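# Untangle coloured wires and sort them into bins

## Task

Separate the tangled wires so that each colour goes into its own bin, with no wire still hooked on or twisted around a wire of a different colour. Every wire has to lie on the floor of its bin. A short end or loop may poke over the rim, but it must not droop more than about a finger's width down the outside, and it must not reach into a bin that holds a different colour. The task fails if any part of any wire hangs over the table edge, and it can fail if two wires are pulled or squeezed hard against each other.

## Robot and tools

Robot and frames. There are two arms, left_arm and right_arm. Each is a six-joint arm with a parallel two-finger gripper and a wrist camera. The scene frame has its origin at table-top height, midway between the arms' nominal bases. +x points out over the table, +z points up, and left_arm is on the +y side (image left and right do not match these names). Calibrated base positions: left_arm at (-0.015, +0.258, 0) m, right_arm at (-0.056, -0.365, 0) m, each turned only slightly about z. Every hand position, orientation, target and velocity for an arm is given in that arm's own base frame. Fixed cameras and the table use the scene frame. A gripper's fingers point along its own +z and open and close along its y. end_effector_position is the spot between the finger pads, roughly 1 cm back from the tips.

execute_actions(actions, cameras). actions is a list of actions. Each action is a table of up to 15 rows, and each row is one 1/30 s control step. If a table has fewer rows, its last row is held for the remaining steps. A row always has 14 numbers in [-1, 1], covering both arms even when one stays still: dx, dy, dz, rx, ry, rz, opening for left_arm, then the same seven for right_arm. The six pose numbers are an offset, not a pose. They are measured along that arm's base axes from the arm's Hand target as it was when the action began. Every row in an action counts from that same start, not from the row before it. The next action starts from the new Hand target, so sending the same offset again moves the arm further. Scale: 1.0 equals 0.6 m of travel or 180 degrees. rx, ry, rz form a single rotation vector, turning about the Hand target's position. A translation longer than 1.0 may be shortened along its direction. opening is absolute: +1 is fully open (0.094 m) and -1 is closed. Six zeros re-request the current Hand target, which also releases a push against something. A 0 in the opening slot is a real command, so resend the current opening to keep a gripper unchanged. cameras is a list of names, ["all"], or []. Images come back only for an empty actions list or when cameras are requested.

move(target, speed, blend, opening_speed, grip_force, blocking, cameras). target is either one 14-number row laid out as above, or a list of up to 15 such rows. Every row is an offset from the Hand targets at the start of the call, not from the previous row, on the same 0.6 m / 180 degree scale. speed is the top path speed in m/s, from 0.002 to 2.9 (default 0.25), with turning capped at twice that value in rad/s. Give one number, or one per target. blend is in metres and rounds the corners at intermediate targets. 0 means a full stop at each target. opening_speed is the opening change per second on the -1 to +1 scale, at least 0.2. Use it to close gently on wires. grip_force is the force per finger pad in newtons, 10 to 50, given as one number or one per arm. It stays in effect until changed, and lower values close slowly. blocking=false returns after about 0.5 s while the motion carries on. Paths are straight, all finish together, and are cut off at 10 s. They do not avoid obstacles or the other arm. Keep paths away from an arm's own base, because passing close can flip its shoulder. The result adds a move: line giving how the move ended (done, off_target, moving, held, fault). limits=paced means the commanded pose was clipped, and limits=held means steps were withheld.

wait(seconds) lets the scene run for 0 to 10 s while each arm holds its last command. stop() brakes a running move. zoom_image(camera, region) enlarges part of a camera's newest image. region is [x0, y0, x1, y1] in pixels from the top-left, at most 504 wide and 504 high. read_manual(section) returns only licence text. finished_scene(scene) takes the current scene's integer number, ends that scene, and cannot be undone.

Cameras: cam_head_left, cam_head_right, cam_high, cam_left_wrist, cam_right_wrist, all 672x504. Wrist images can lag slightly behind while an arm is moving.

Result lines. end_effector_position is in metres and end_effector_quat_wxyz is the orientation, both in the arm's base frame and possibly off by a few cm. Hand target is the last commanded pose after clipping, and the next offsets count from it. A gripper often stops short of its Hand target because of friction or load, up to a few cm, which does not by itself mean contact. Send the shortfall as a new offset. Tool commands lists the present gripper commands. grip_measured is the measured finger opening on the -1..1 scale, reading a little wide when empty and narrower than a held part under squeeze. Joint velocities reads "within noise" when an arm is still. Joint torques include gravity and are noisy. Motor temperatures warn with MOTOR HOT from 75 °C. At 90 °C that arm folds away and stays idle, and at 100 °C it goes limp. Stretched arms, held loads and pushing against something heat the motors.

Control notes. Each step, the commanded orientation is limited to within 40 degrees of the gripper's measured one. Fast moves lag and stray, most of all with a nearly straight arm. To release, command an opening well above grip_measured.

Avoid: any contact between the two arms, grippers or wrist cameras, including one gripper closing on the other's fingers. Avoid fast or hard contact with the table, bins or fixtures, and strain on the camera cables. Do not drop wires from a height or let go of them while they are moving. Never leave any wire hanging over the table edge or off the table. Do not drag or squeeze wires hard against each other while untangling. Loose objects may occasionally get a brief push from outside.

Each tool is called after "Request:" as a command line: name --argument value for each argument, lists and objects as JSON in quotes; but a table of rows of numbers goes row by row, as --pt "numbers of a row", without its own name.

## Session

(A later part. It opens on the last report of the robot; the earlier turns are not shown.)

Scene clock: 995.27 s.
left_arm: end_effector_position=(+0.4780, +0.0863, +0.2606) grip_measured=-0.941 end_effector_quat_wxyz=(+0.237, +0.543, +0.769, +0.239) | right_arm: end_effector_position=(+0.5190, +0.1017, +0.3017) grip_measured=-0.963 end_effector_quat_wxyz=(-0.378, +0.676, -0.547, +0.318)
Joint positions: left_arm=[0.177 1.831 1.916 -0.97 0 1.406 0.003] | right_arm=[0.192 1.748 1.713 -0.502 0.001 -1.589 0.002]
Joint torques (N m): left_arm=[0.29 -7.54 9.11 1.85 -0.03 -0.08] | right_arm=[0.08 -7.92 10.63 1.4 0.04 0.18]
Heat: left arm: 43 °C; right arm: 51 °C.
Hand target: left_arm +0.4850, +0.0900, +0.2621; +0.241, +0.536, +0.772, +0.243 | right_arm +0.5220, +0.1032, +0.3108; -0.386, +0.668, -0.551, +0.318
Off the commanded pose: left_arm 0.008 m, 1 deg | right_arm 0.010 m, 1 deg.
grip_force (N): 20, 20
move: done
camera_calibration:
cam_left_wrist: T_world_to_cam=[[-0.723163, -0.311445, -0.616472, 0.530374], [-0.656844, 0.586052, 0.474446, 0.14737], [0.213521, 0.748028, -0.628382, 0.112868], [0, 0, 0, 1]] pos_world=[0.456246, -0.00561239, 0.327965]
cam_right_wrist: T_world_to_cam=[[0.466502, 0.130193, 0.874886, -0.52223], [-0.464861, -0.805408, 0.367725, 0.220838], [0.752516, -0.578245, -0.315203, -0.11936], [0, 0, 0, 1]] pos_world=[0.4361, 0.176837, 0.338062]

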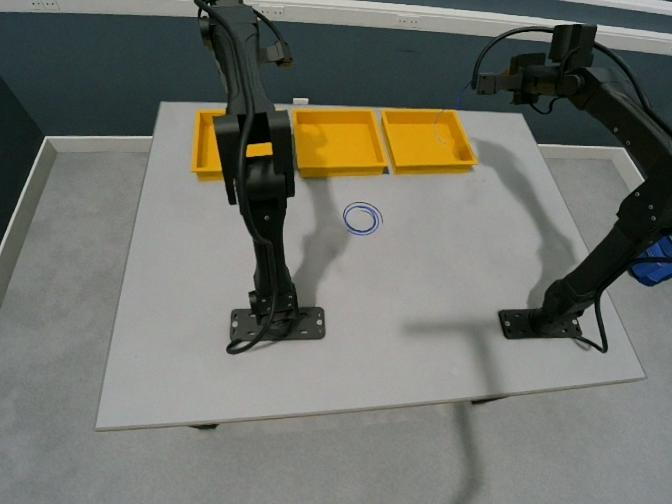

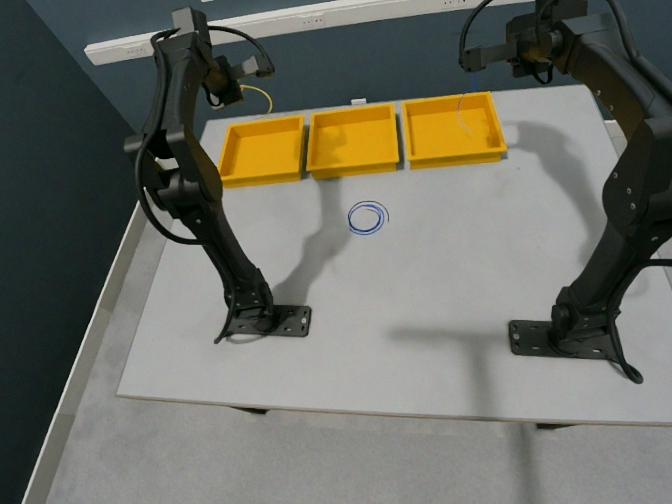

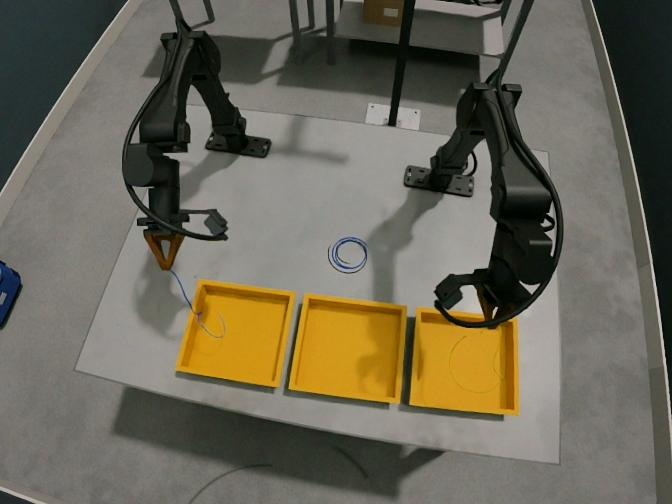

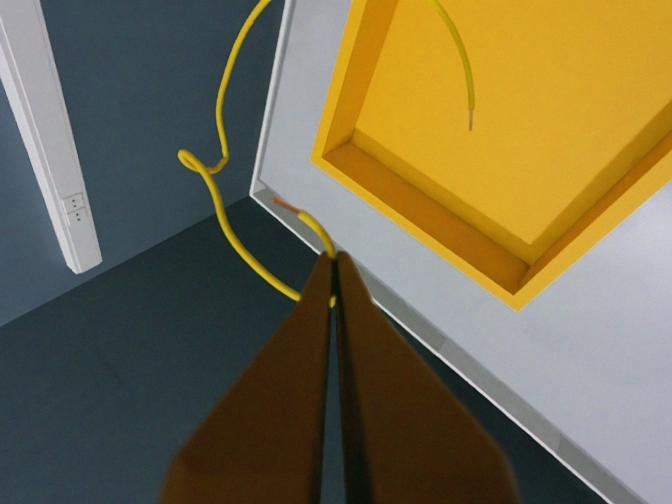

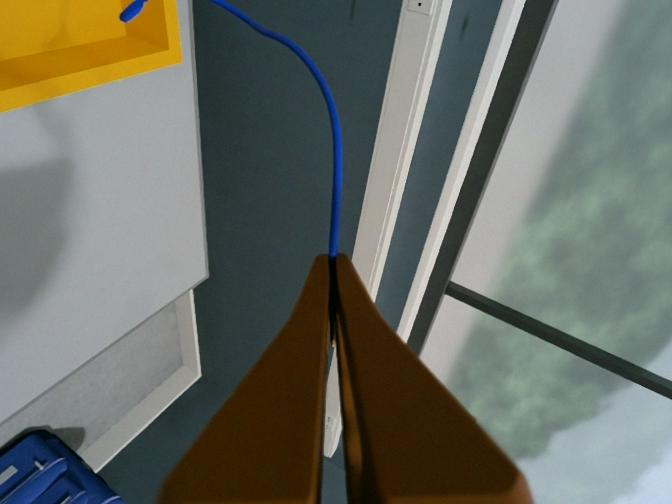

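Request:
move --target '[-0.04,0,-0.22,-0.0134,0.0729,0,-1, 0.02,0.0017,-0.28,-0.0106,0.0545,0,-1]' --speed 0.1 --cameras '["cam_left_wrist", "cam_right_wrist", "cam_high"]'

Request:
zoom_image --camera "cam_high" --region '[150, 250, 320, 400]'

Request:
zoom_image --camera "cam_high" --region '[390, 270, 550, 420]'

Scene clock: 1056.00 s.
left_arm: end_effector_position=(+0.4607, +0.0880, +0.1405) grip_measured=-0.941 end_effector_quat_wxyz=(+0.167, +0.556, +0.796, +0.171) | right_arm: end_effector_position=(+0.5341, +0.1046, +0.1492) grip_measured=-0.963 end_effector_quat_wxyz=(-0.325, +0.704, -0.570, +0.273)
Joint positions: left_arm=[0.187 1.881 1.611 -0.817 0 1.406 0.003] | right_arm=[0.192 1.904 1.429 -0.22 0.001 -1.589 0.002]
Joint torques (N m): left_arm=[0.42 -8.2 6.31 1.47 0.03 0.01] | right_arm=[-0.16 -9.4 6.16 1.56 0.01 0.17]
Motor temperatures (°C): left_arm=[30 40 38 39 28 28 30] | right_arm=[30 35 36 50 31 29 29]
Heat: left arm: 40 °C; right arm: 50 °C.
Hand target: left_arm +0.4610, +0.0900, +0.1299; +0.162, +0.555, +0.799, +0.163 | right_arm +0.5340, +0.1042, +0.1428; -0.326, +0.699, -0.577, +0.269
Off the commanded pose: left_arm 0.011 m, 1 deg | right_arm 0.006 m, 1 deg.
grip_force (N): 20, 20
move: off_target (left_arm)
camera_calibration:
cam_left_wrist: T_world_to_cam=[[-0.826706, -0.339121, -0.448947, 0.471009], [-0.557711, 0.599244, 0.574338, 0.131182], [0.0742587, 0.725192, -0.684531, 0.113862], [0, 0, 0, 1]] pos_world=[0.454093, -0.00145304, 0.214057]
cam_right_wrist: T_world_to_cam=[[0.595161, 0.15481, 0.788554, -0.454631], [-0.401422, -0.7928, 0.458617, 0.237503], [0.696164, -0.589493, -0.409699, -0.131812], [0, 0, 0, 1]] pos_world=[0.457681, 0.180971, 0.195575]
Images, in order (width x height): cam_high 672x504, cam_left_wrist 672x504, cam_right_wrist 672x504.

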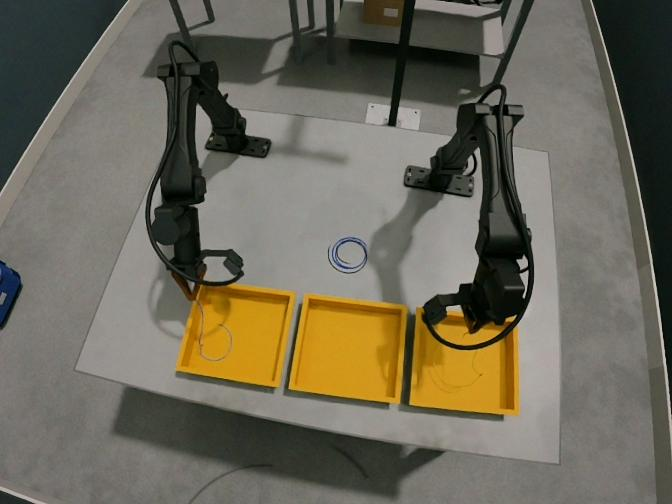

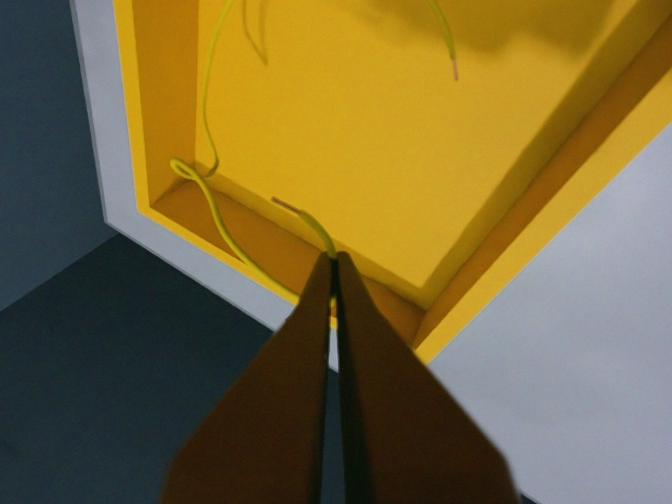

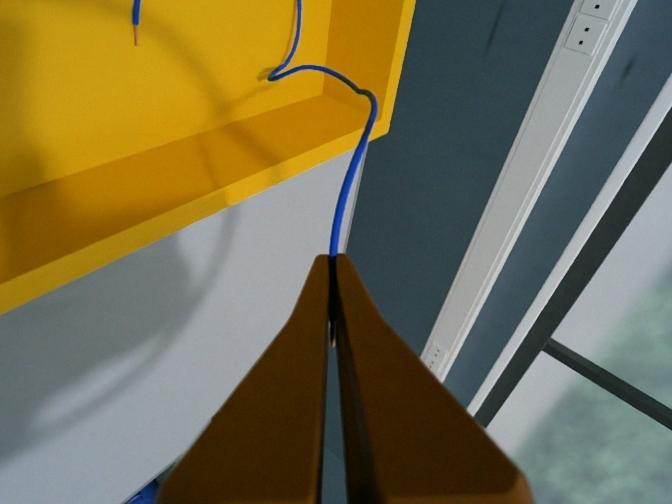

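Scaled by 2.965 from the camera's 672x504 image, which has a finer 960x720 frame.

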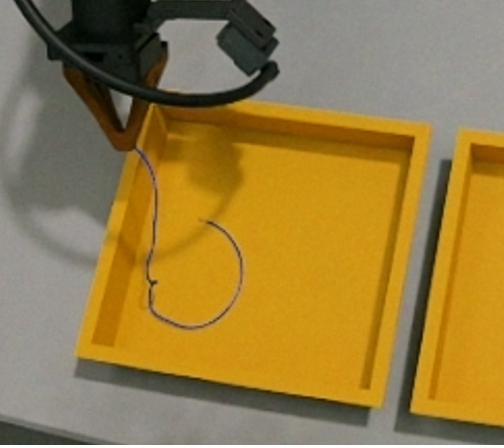

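Scaled by 3.150 from the camera's 672x504 image, which has a finer 960x720 frame.

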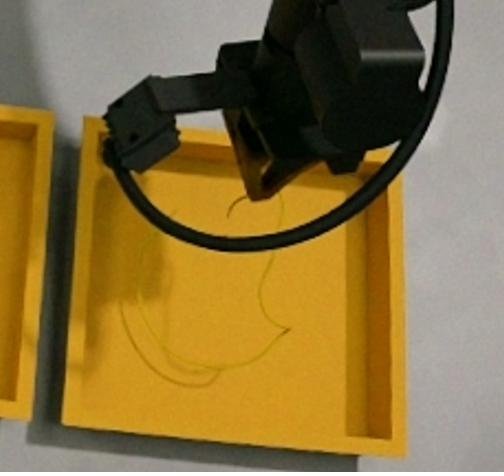

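Request:
move --target '[0,0,-0.163,-0.0067,0.0364,0,-1, 0.0,0.05,-0.163,-0.0053,0.0273,0,-1]' --speed 0.08 --cameras '["cam_left_wrist", "cam_right_wrist", "cam_high"]'

Request:
zoom_image --camera "cam_high" --region '[150, 250, 320, 400]'

Request:
zoom_image --camera "cam_high" --region '[390, 270, 550, 420]'

Scene clock: 1070.53 s.
left_arm: end_effector_position=(+0.4633, +0.0884, +0.0441) grip_measured=-0.941 end_effector_quat_wxyz=(+0.129, +0.563, +0.806, +0.131) | right_arm: end_effector_position=(+0.5361, +0.1321, +0.0528) grip_measured=-0.963 end_effector_quat_wxyz=(-0.295, +0.716, -0.582, +0.248)
Joint positions: left_arm=[0.187 2.045 1.5 -0.655 0 1.406 0.003] | right_arm=[0.256 2.092 1.363 -0.051 0.048 -1.541 0.002]
Joint torques (N m): left_arm=[0.38 -9.03 5.97 1.25 0 0] | right_arm=[0.35 -10.13 5.5 1.37 0.06 0.18]
Heat: left arm: 40 °C; right arm: 49 °C.
Hand target: left_arm +0.4611, +0.0900, +0.0323; +0.122, +0.562, +0.809, +0.123 | right_arm +0.5339, +0.1341, +0.0449; -0.295, +0.713, -0.588, +0.243
Off the commanded pose: left_arm 0.012 m, 1 deg | right_arm 0.008 m, 1 deg.
grip_force (N): 20, 20
move: off_target (left_arm)
camera_calibration:
cam_left_wrist: T_world_to_cam=[[-0.871081, -0.347516, -0.347059, 0.446706], [-0.491129, 0.611792, 0.620083, 0.153713], [-0.00316011, 0.710593, -0.703596, 0.0852928], [0, 0, 0, 1]] pos_world=[0.46488, 0.00058785, 0.11973]
cam_right_wrist: T_world_to_cam=[[0.659517, 0.164035, 0.733573, -0.416903], [-0.3641, -0.784063, 0.502668, 0.280803], [0.657623, -0.598613, -0.457378, -0.132093], [0, 0, 0, 1]] pos_world=[0.464062, 0.209481, 0.104262]
Images, in order (width x height): cam_high 672x504, cam_left_wrist 672x504, cam_right_wrist 672x504.

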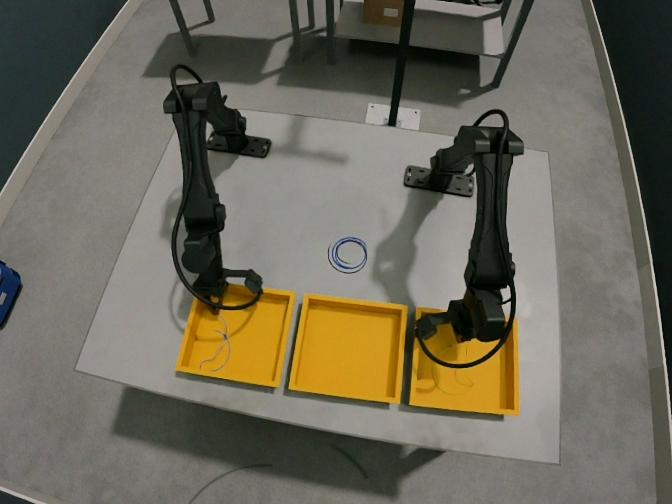

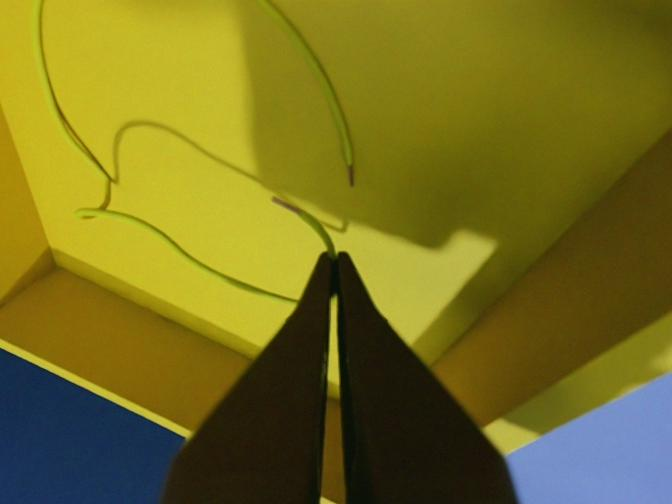

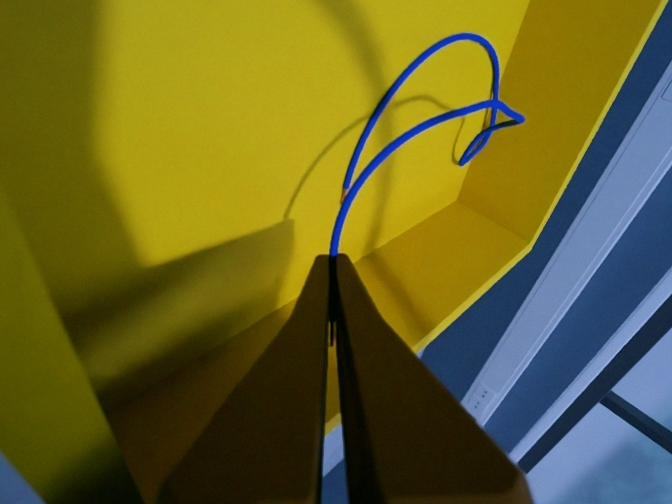

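Scaled by 2.965 from the camera's 672x504 image, which has a finer 960x720 frame.

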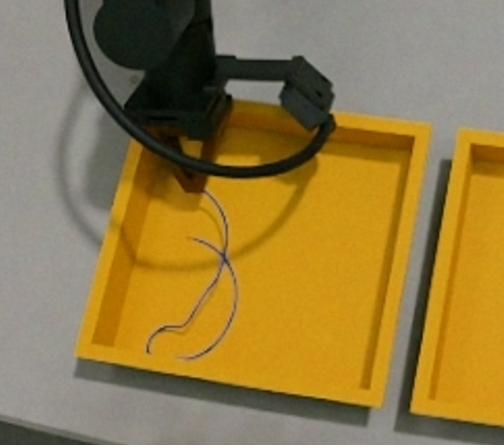

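Scaled by 3.150 from the camera's 672x504 image, which has a finer 960x720 frame.

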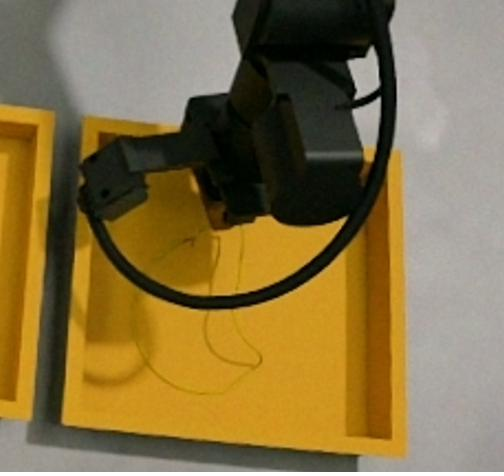

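Request:
move --target '[0,0,-0.01,0,0,0,-1, 0.0,0.0,-0.025,0,0,0,-1]' --speed 0.05

Request:
move --target '[0,0,0,0,0,0,-0.7, 0,0,0,0,0,0,-0.7]' --speed 0.05 --opening_speed 0.3 --cameras '["cam_left_wrist", "cam_right_wrist"]'

Scene clock: 1077.43 s.
left_arm: end_effector_position=(+0.4647, +0.0887, +0.0423) grip_measured=-0.941 end_effector_quat_wxyz=(+0.132, +0.562, +0.805, +0.135) | right_arm: end_effector_position=(+0.5374, +0.1316, +0.0440) grip_measured=-0.963 end_effector_quat_wxyz=(-0.296, +0.714, -0.582, +0.253)
Joint positions: left_arm=[0.187 2.045 1.488 -0.634 0 1.406 0.003] | right_arm=[0.256 2.11 1.345 -0.007 0.054 -1.54 0.002]
Joint torques (N m): left_arm=[0.35 -8.5 5.7 1.28 0.01 0] | right_arm=[0.35 -9.29 5.2 1.47 -0.03 0.16]
Heat: left arm: 40 °C; right arm: 50 °C.
Hand target: left_arm +0.4611, +0.0900, +0.0263; +0.122, +0.562, +0.809, +0.123 | right_arm +0.5339, +0.1342, +0.0299; -0.295, +0.713, -0.588, +0.243
Off the commanded pose: left_arm 0.016 m, 2 deg | right_arm 0.015 m, 1 deg.
grip_force (N): 20, 20
move: off_target (left_arm, right_arm)

Scene clock: 1078.67 s.
left_arm: end_effector_position=(+0.4649, +0.0887, +0.0424) grip_measured=-0.702 end_effector_quat_wxyz=(+0.132, +0.562, +0.805, +0.135) | right_arm: end_effector_position=(+0.5397, +0.1322, +0.0451) grip_measured=-0.703 end_effector_quat_wxyz=(-0.301, +0.711, -0.582, +0.256)
Joint positions: left_arm=[0.187 2.045 1.488 -0.634 0 1.406 0.014] | right_arm=[0.256 2.113 1.345 0.008 0.054 -1.536 0.014]
Joint torques (N m): left_arm=[0.39 -8.5 5.7 1.26 0.01 0] | right_arm=[0.39 -9.61 5.11 1.36 -0.05 0.12]
Heat: left arm: 40 °C; right arm: 50 °C.
Hand target: left_arm +0.4611, +0.0900, +0.0263; +0.122, +0.562, +0.809, +0.123 | right_arm +0.5339, +0.1342, +0.0300; -0.295, +0.713, -0.588, +0.243
Off the commanded pose: left_arm 0.017 m, 2 deg | right_arm 0.016 m, 2 deg.
grip_force (N): 20, 20
move: off_target (left_arm, right_arm)
camera_calibration:
cam_left_wrist: T_world_to_cam=[[-0.867369, -0.346823, -0.356911, 0.446261], [-0.497648, 0.61058, 0.616067, 0.1587], [0.00425648, 0.711973, -0.702194, 0.0803146], [0, 0, 0, 1]] pos_world=[0.465708, 0.000693124, 0.117903]
cam_right_wrist: T_world_to_cam=[[0.645502, 0.156139, 0.747628, -0.40576], [-0.379872, -0.783581, 0.491628, 0.294991], [0.662589, -0.60135, -0.44649, -0.140748], [0, 0, 0, 1]] pos_world=[0.467236, 0.209866, 0.0954894]
Images, in order (width x height): cam_left_wrist 672x504, cam_right_wrist 672x504.

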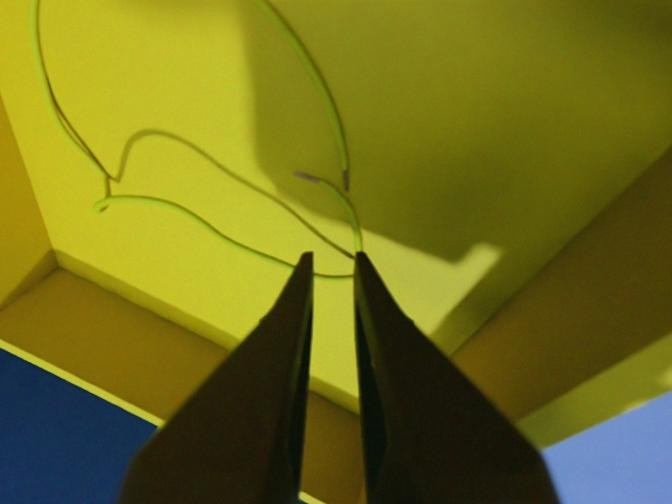

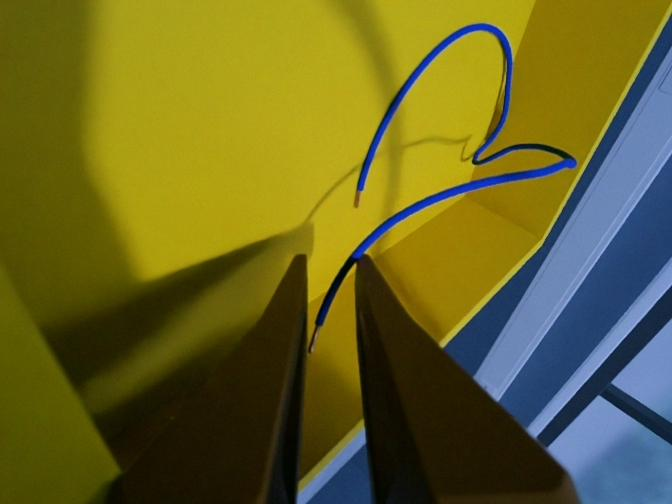

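Request:
move --pt "0 0 0.12 0 0 0 -0.7 0.008 0 0.02 0.2975 0.0542 -0.2867 -0.6" --pt "0 0 0.25 0 0 0 -0.7 0.008 0 0.02 0.2975 0.0542 -0.2867 -0.6" --speed 0.15 --cameras '["cam_left_wrist", "cam_right_wrist", "cam_high"]'

Request:
zoom_image --camera "cam_high" --region '[150, 250, 320, 400]'

Request:
zoom_image --camera "cam_high" --region '[390, 270, 550, 420]'

Scene clock: 1118.23 s.
left_arm: end_effector_position=(+0.4629, +0.0885, +0.1671) grip_measured=-0.702 end_effector_quat_wxyz=(+0.118, +0.564, +0.808, +0.121) | right_arm: end_effector_position=(+0.5461, +0.1330, +0.0515) grip_measured=-0.603 end_effector_quat_wxyz=(+0.411, -0.211, +0.887, -0.013)
Joint positions: left_arm=[0.187 2.045 2.004 -1.189 -0.001 1.406 0.014] | right_arm=[0.248 2.114 1.345 0.047 0.034 -0.234 0.019]
Joint torques (N m): left_arm=[0.35 -11.4 8.36 0.83 0.01 0.01] | right_arm=[0.16 -10.82 5.63 1.13 -0.11 0.11]
Heat: left arm: 40 °C; right arm: 48 °C.
Hand target: left_arm +0.4611, +0.0900, +0.1763; +0.122, +0.562, +0.809, +0.123 | right_arm +0.5387, +0.1341, +0.0417; +0.396, -0.210, +0.894, -0.005
Off the commanded pose: left_arm 0.009 m, 1 deg | right_arm 0.012 m, 2 deg.
grip_force (N): 20, 20
move: off_target (right_arm)
camera_calibration:
cam_left_wrist: T_world_to_cam=[[-0.880754, -0.349358, -0.319721, 0.489237], [-0.472964, 0.614641, 0.631285, 0.0666471], [-0.0240304, 0.707224, -0.706581, 0.182375], [0, 0, 0, 1]] pos_world=[0.466802, 0.000974419, 0.243209]
cam_right_wrist: T_world_to_cam=[[0.350957, -0.90709, 0.232414, -0.0858891], [-0.928404, -0.369424, -0.0398892, 0.566798], [0.122042, -0.201775, -0.971799, 0.127461], [0, 0, 0, 1]] pos_world=[0.540806, 0.157198, 0.166437]
Images, in order (width x height): cam_high 672x504, cam_left_wrist 672x504, cam_right_wrist 672x504.

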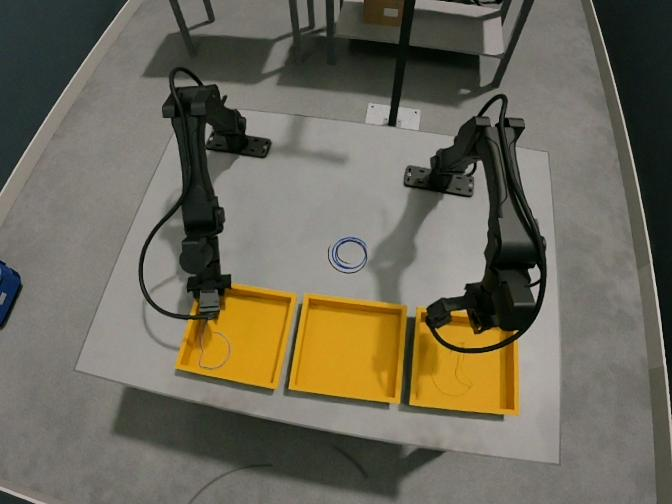

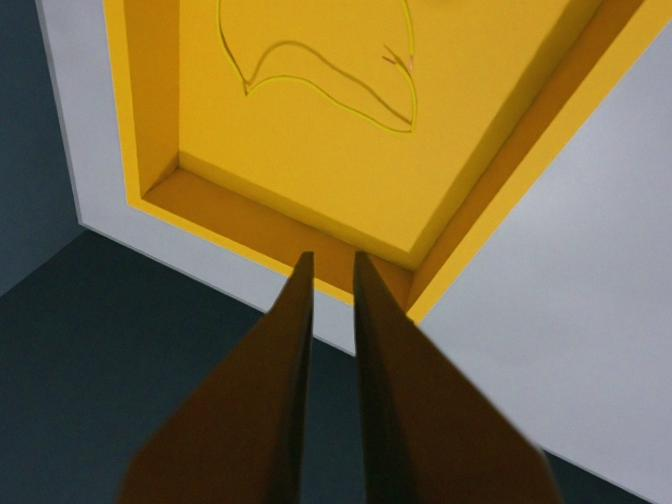

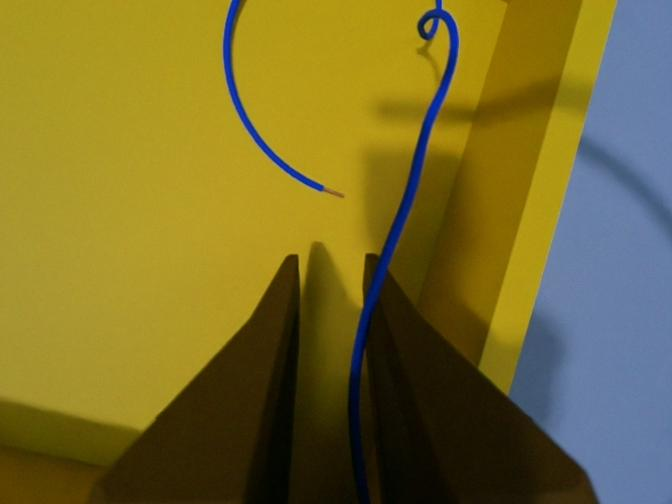

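Scaled by 2.965 from the camera's 672x504 image, which has a finer 960x720 frame.

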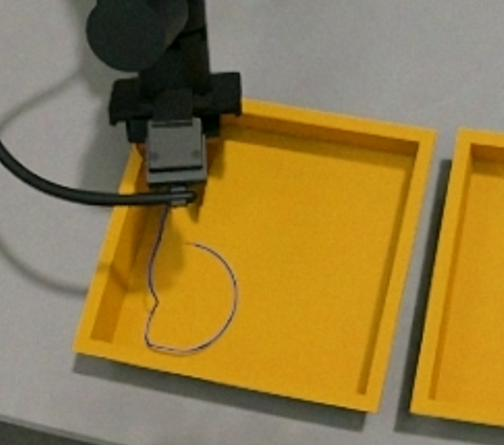

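Scaled by 3.150 from the camera's 672x504 image, which has a finer 960x720 frame.

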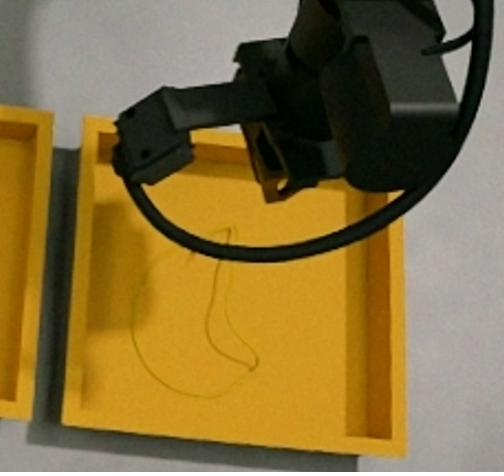

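Request:
zoom_image --camera "cam_right_wrist" --region '[240, 200, 500, 504]'

Scaled by 1.658 from the camera's 672x504 image, which has a finer 960x720 frame.

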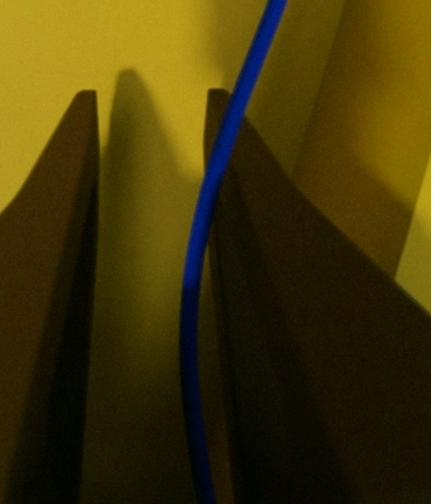

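Request:
move --target '[0,0,0,0,0,0,-0.7, -0.075,-0.0137,0.072,0,0,0,-0.6]' --speed 0.05 --cameras '["cam_right_wrist"]'

Scene clock: 1135.30 s.
left_arm: end_effector_position=(+0.4628, +0.0885, +0.1671) grip_measured=-0.702 end_effector_quat_wxyz=(+0.118, +0.564, +0.808, +0.121) | right_arm: end_effector_position=(+0.4991, +0.1239, +0.0775) grip_measured=-0.603 end_effector_quat_wxyz=(+0.392, -0.212, +0.895, -0.009)
Joint positions: left_arm=[0.187 2.045 2.004 -1.19 -0.001 1.406 0.014] | right_arm=[0.252 1.917 1.2 -0.049 0.031 -0.226 0.019]
Joint torques (N m): left_arm=[0.35 -11.4 8.35 0.87 0.01 0.01] | right_arm=[0.44 -12.11 5.27 1.3 -0.01 0.06]
Heat: left arm: 40 °C; right arm: 47 °C.
Hand target: left_arm +0.4611, +0.0900, +0.1763; +0.122, +0.562, +0.809, +0.123 | right_arm +0.4938, +0.1260, +0.0852; +0.396, -0.210, +0.894, -0.005
Off the commanded pose: left_arm 0.009 m, 1 deg | right_arm 0.009 m, 1 deg.
grip_force (N): 20, 20
move: done
camera_calibration:
cam_right_wrist: T_world_to_cam=[[0.361765, -0.906054, 0.219527, -0.088252], [-0.928841, -0.370474, 0.00160854, 0.517949], [0.0798714, -0.204487, -0.975605, 0.178349], [0, 0, 0, 1]] pos_world=[0.498774, 0.148396, 0.192539]
Images, in order (width x height): cam_right_wrist 672x504.

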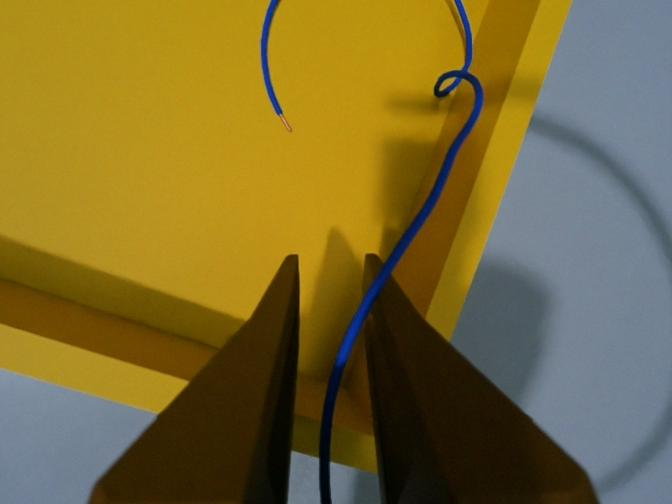

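Request:
zoom_image --camera "cam_right_wrist" --region '[220, 230, 480, 504]'

Request:
wait --seconds 0.2 --cameras '["cam_head_right", "cam_high", "cam_head_left"]'

Request:
zoom_image --camera "cam_head_right" --region '[400, 60, 560, 200]'

Request:
zoom_image --camera "cam_high" --region '[150, 240, 310, 390]'

Scaled by 1.839 from the camera's 672x504 image, which has a finer 960x720 frame.

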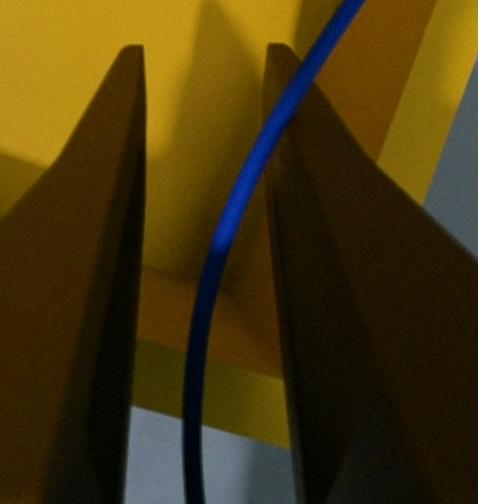

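Scene clock: 1147.67 s.
left_arm: end_effector_position=(+0.4628, +0.0885, +0.1671) grip_measured=-0.702 end_effector_quat_wxyz=(+0.118, +0.564, +0.808, +0.121) | right_arm: end_effector_position=(+0.4991, +0.1239, +0.0774) grip_measured=-0.603 end_effector_quat_wxyz=(+0.392, -0.212, +0.895, -0.009)
Joint positions: left_arm=[0.187 2.045 2.004 -1.19 -0.001 1.406 0.014] | right_arm=[0.252 1.917 1.2 -0.05 0.031 -0.226 0.019]
Joint torques (N m): left_arm=[0.36 -11.4 8.35 0.86 0.01 0] | right_arm=[0.57 -12.08 5.33 1.24 -0.01 0.11]
Heat: left arm: 40 °C; right arm: 48 °C.
Hand target: left_arm +0.4611, +0.0900, +0.1763; +0.122, +0.562, +0.809, +0.123 | right_arm +0.4938, +0.1260, +0.0852; +0.396, -0.210, +0.894, -0.005
Tool commands: left_gripper/opening=-0.7 right_gripper/opening=-0.6
Off the commanded pose: left_arm 0.009 m, 1 deg | right_arm 0.009 m, 1 deg.
grip_force (N): 20, 20
wait: 0.20 s; at rest from the start
Images, in order (width x height): cam_head_left 672x504, cam_head_right 672x504, cam_high 672x504.

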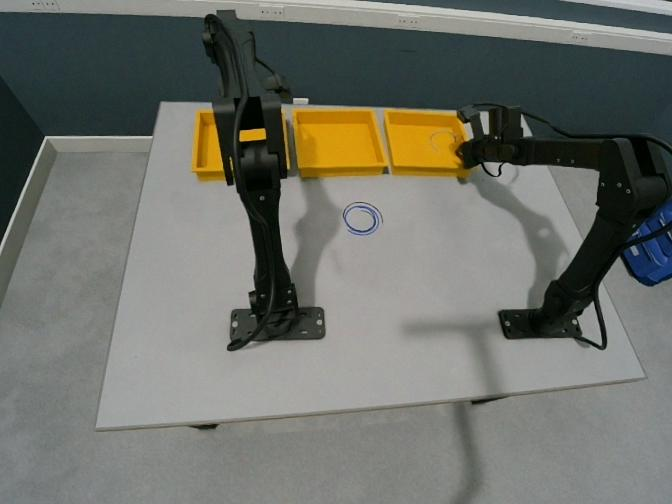

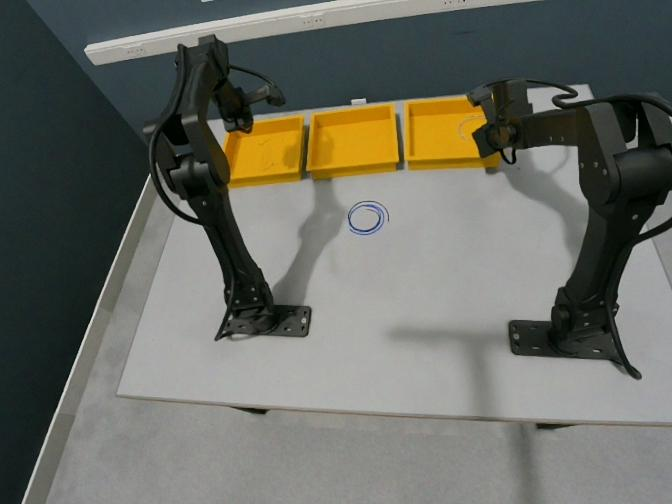

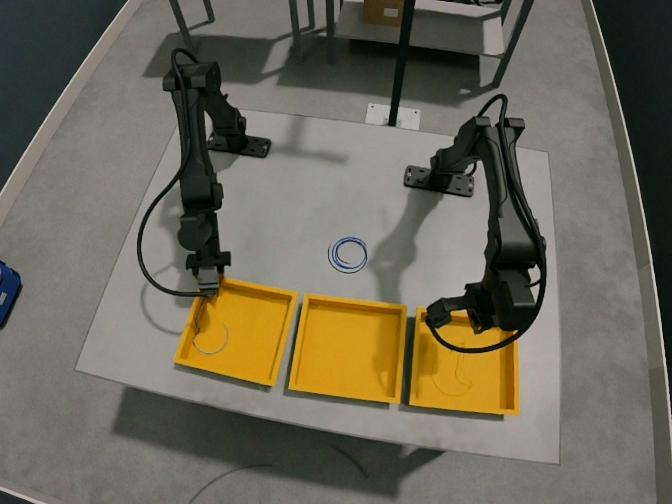

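Scaled by 3.150 from the camera's 672x504 image, which has a finer 960x720 frame.

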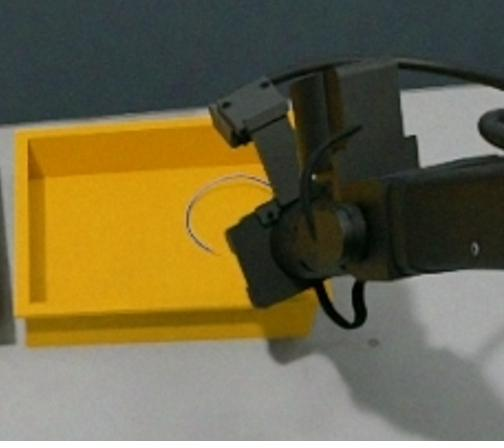

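Scaled by 3.150 from the camera's 672x504 image, which has a finer 960x720 frame.

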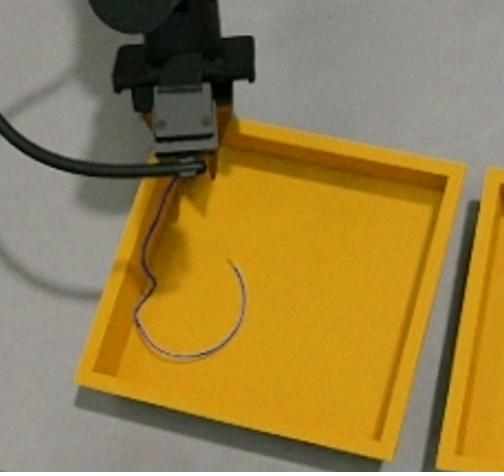

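Request:
move --target '[0,0,0,0,0,0,-0.7, 0,0,0.01,-0.0338,0.1858,0,-0.6]' --speed 0.1 --cameras '["cam_right_wrist", "cam_high"]'

Request:
zoom_image --camera "cam_high" --region '[150, 240, 310, 390]'

Scene clock: 1171.03 s.
left_arm: end_effector_position=(+0.4628, +0.0885, +0.1671) grip_measured=-0.702 end_effector_quat_wxyz=(+0.118, +0.564, +0.808, +0.121) | right_arm: end_effector_position=(+0.4886, +0.1254, +0.0890) grip_measured=-0.603 end_effector_quat_wxyz=(+0.106, -0.230, +0.967, +0.004)
Joint positions: left_arm=[0.187 2.045 2.004 -1.19 -0.001 1.406 0.014] | right_arm=[0.247 2.323 2.172 -1.207 -0.006 -0.219 0.019]
Joint torques (N m): left_arm=[0.38 -11.36 8.38 0.85 0.02 0.01] | right_arm=[-0.39 -10.95 9.46 0.43 -0.08 0.09]
Heat: left arm: 41 °C; right arm: 48 °C.
Hand target: left_arm +0.4611, +0.0900, +0.1763; +0.122, +0.562, +0.809, +0.123 | right_arm +0.4937, +0.1258, +0.0910; +0.110, -0.223, +0.969, +0.009
Off the commanded pose: left_arm 0.009 m, 1 deg | right_arm 0.006 m, 1 deg.
grip_force (N): 20, 20
move: done
camera_calibration:
cam_right_wrist: T_world_to_cam=[[0.456625, -0.88634, 0.0767806, -0.121755], [-0.76124, -0.344589, 0.549337, 0.37486], [-0.460441, -0.30929, -0.832066, 0.455132], [0, 0, 0, 1]] pos_world=[0.550517, 0.162024, 0.182124]
Images, in order (width x height): cam_high 672x504, cam_right_wrist 672x504.

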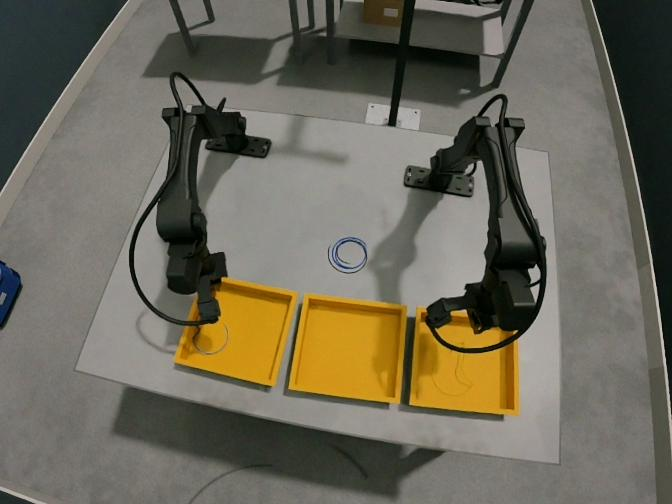

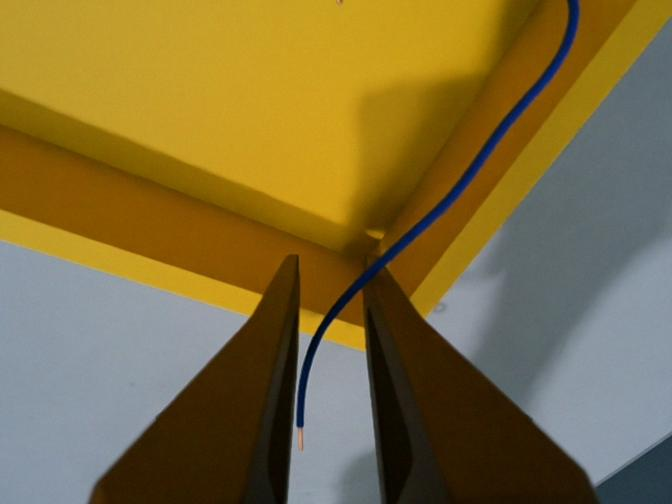

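Scaled by 3.150 from the camera's 672x504 image, which has a finer 960x720 frame.

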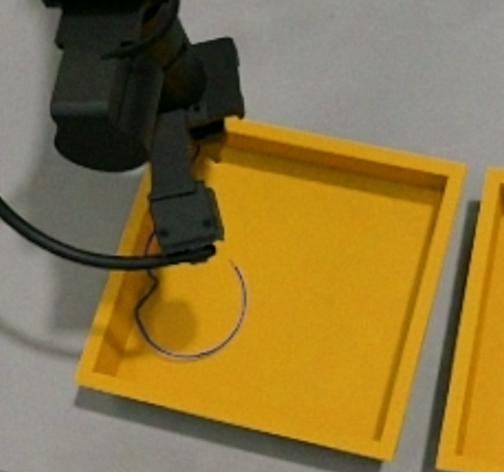

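Request:
move --pt "0 0 0 0 0 0 -0.7 0.075 0.012 -0.05 0.009 -0.0492 0 -0.6" --speed 0.06 --cameras '["cam_right_wrist", "cam_high"]'

Request:
zoom_image --camera "cam_high" --region '[150, 240, 310, 390]'

Scene clock: 1194.07 s.
left_arm: end_effector_position=(+0.4628, +0.0885, +0.1671) grip_measured=-0.702 end_effector_quat_wxyz=(+0.118, +0.564, +0.808, +0.121) | right_arm: end_effector_position=(+0.5364, +0.1365, +0.0716) grip_measured=-0.603 end_effector_quat_wxyz=(+0.191, -0.226, +0.955, +0.006)
Joint positions: left_arm=[0.187 2.045 2.004 -1.19 -0.001 1.406 0.014] | right_arm=[0.245 2.361 2.119 -0.945 -0.006 -0.219 0.019]
Joint torques (N m): left_arm=[0.35 -11.43 8.35 0.86 0.01 0.01] | right_arm=[-0.68 -11.66 5.59 0.98 -0.01 0.04]
Motor temperatures (°C): left_arm=[30 41 36 35 28 28 29] | right_arm=[30 38 35 45 31 29 28]
Heat: left arm: 41 °C; right arm: 45 °C.
Hand target: left_arm +0.4611, +0.0900, +0.1763; +0.122, +0.562, +0.809, +0.123 | right_arm +0.5388, +0.1332, +0.0611; +0.188, -0.222, +0.957, +0.006
Off the commanded pose: left_arm 0.009 m, 1 deg | right_arm 0.011 m, 1 deg.
grip_force (N): 20, 20
move: off_target (right_arm)
camera_calibration:
cam_right_wrist: T_world_to_cam=[[0.439241, -0.891163, 0.113563, -0.125053], [-0.840637, -0.363132, 0.401826, 0.480206], [-0.316854, -0.271964, -0.908647, 0.389435], [0, 0, 0, 1]] pos_world=[0.582002, 0.168847, 0.175101]
Images, in order (width x height): cam_high 672x504, cam_right_wrist 672x504.

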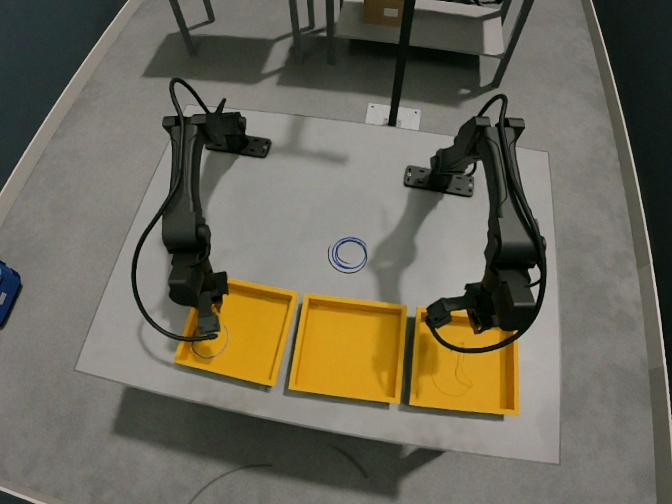

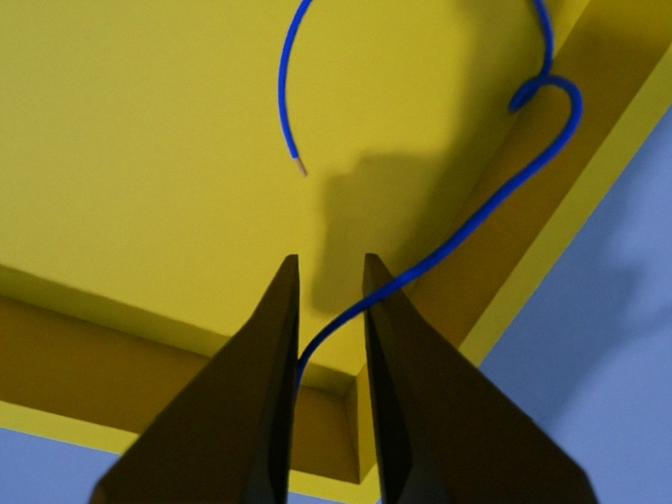

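Scaled by 3.150 from the camera's 672x504 image, which has a finer 960x720 frame.

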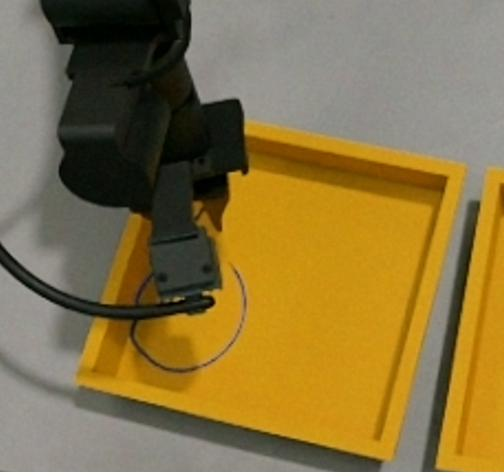

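Request:
move --pt "0 0 0 0 0 0 -0.7 0 0 0.12 0 0 0 -0.6" --speed 0.08 --cameras '["cam_right_wrist"]'

Scene clock: 1205.00 s.
left_arm: end_effector_position=(+0.4628, +0.0885, +0.1671) grip_measured=-0.702 end_effector_quat_wxyz=(+0.118, +0.564, +0.808, +0.121) | right_arm: end_effector_position=(+0.5337, +0.1358, +0.1299) grip_measured=-0.603 end_effector_quat_wxyz=(+0.182, -0.227, +0.957, +0.005)
Joint positions: left_arm=[0.187 2.045 2.004 -1.19 -0.001 1.406 0.014] | right_arm=[0.245 2.426 2.476 -1.254 -0.006 -0.219 0.019]
Joint torques (N m): left_arm=[0.34 -11.4 8.36 0.85 0 0.01] | right_arm=[-0.64 -11.7 9.59 0.65 0.03 0.02]
Heat: left arm: 41 °C; right arm: 45 °C.
Hand target: left_arm +0.4611, +0.0900, +0.1763; +0.122, +0.562, +0.809, +0.123 | right_arm +0.5388, +0.1332, +0.1331; +0.188, -0.222, +0.957, +0.006
Off the commanded pose: left_arm 0.009 m, 1 deg | right_arm 0.007 m, 1 deg.
grip_force (N): 20, 20
move: done
camera_calibration:
cam_right_wrist: T_world_to_cam=[[0.441076, -0.890704, 0.109989, -0.131745], [-0.833862, -0.36141, 0.417202, 0.448501], [-0.331853, -0.275733, -0.902134, 0.448978], [0, 0, 0, 1]] pos_world=[0.581092, 0.168545, 0.232413]
Images, in order (width x height): cam_right_wrist 672x504.

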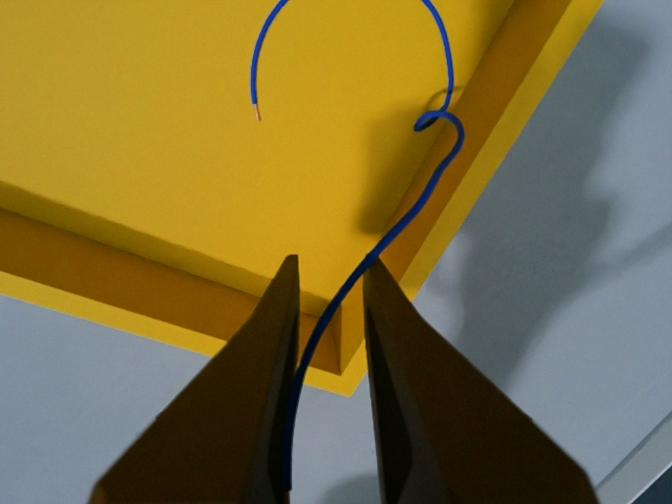

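Request:
move --pt "0 0 0 0 0 0 -0.7 0 0 0 0 0 0 -1" --speed 0.08 --opening_speed 0.3 --cameras '["cam_right_wrist"]'

Scene clock: 1223.73 s.
left_arm: end_effector_position=(+0.4628, +0.0885, +0.1671) grip_measured=-0.702 end_effector_quat_wxyz=(+0.118, +0.564, +0.808, +0.121) | right_arm: end_effector_position=(+0.5335, +0.1358, +0.1298) grip_measured=-0.968 end_effector_quat_wxyz=(+0.182, -0.227, +0.957, +0.005)
Joint positions: left_arm=[0.187 2.045 2.004 -1.19 -0.001 1.406 0.014] | right_arm=[0.245 2.426 2.476 -1.255 -0.006 -0.219 0.001]
Joint torques (N m): left_arm=[0.35 -11.4 8.35 0.86 0.01 0.02] | right_arm=[-0.66 -11.82 9.63 0.66 -0.02 -0.01]
Heat: left arm: 42 °C; right arm: 43 °C.
Hand target: left_arm +0.4611, +0.0900, +0.1763; +0.122, +0.562, +0.809, +0.123 | right_arm +0.5387, +0.1332, +0.1331; +0.188, -0.222, +0.957, +0.006
Off the commanded pose: left_arm 0.009 m, 1 deg | right_arm 0.007 m, 1 deg.
grip_force (N): 20, 20
move: done
camera_calibration:
cam_right_wrist: T_world_to_cam=[[0.441212, -0.890658, 0.109819, -0.131737], [-0.833514, -0.361373, 0.417928, 0.448082], [-0.332545, -0.275931, -0.901818, 0.449217], [0, 0, 0, 1]] pos_world=[0.580992, 0.168545, 0.232314]
Images, in order (width x height): cam_right_wrist 672x504.

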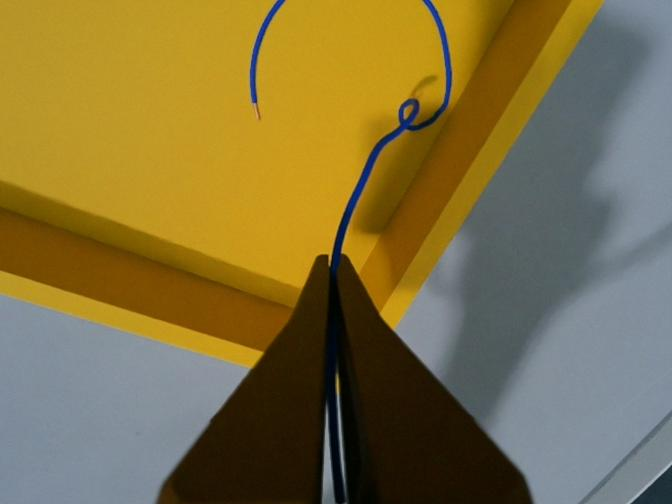

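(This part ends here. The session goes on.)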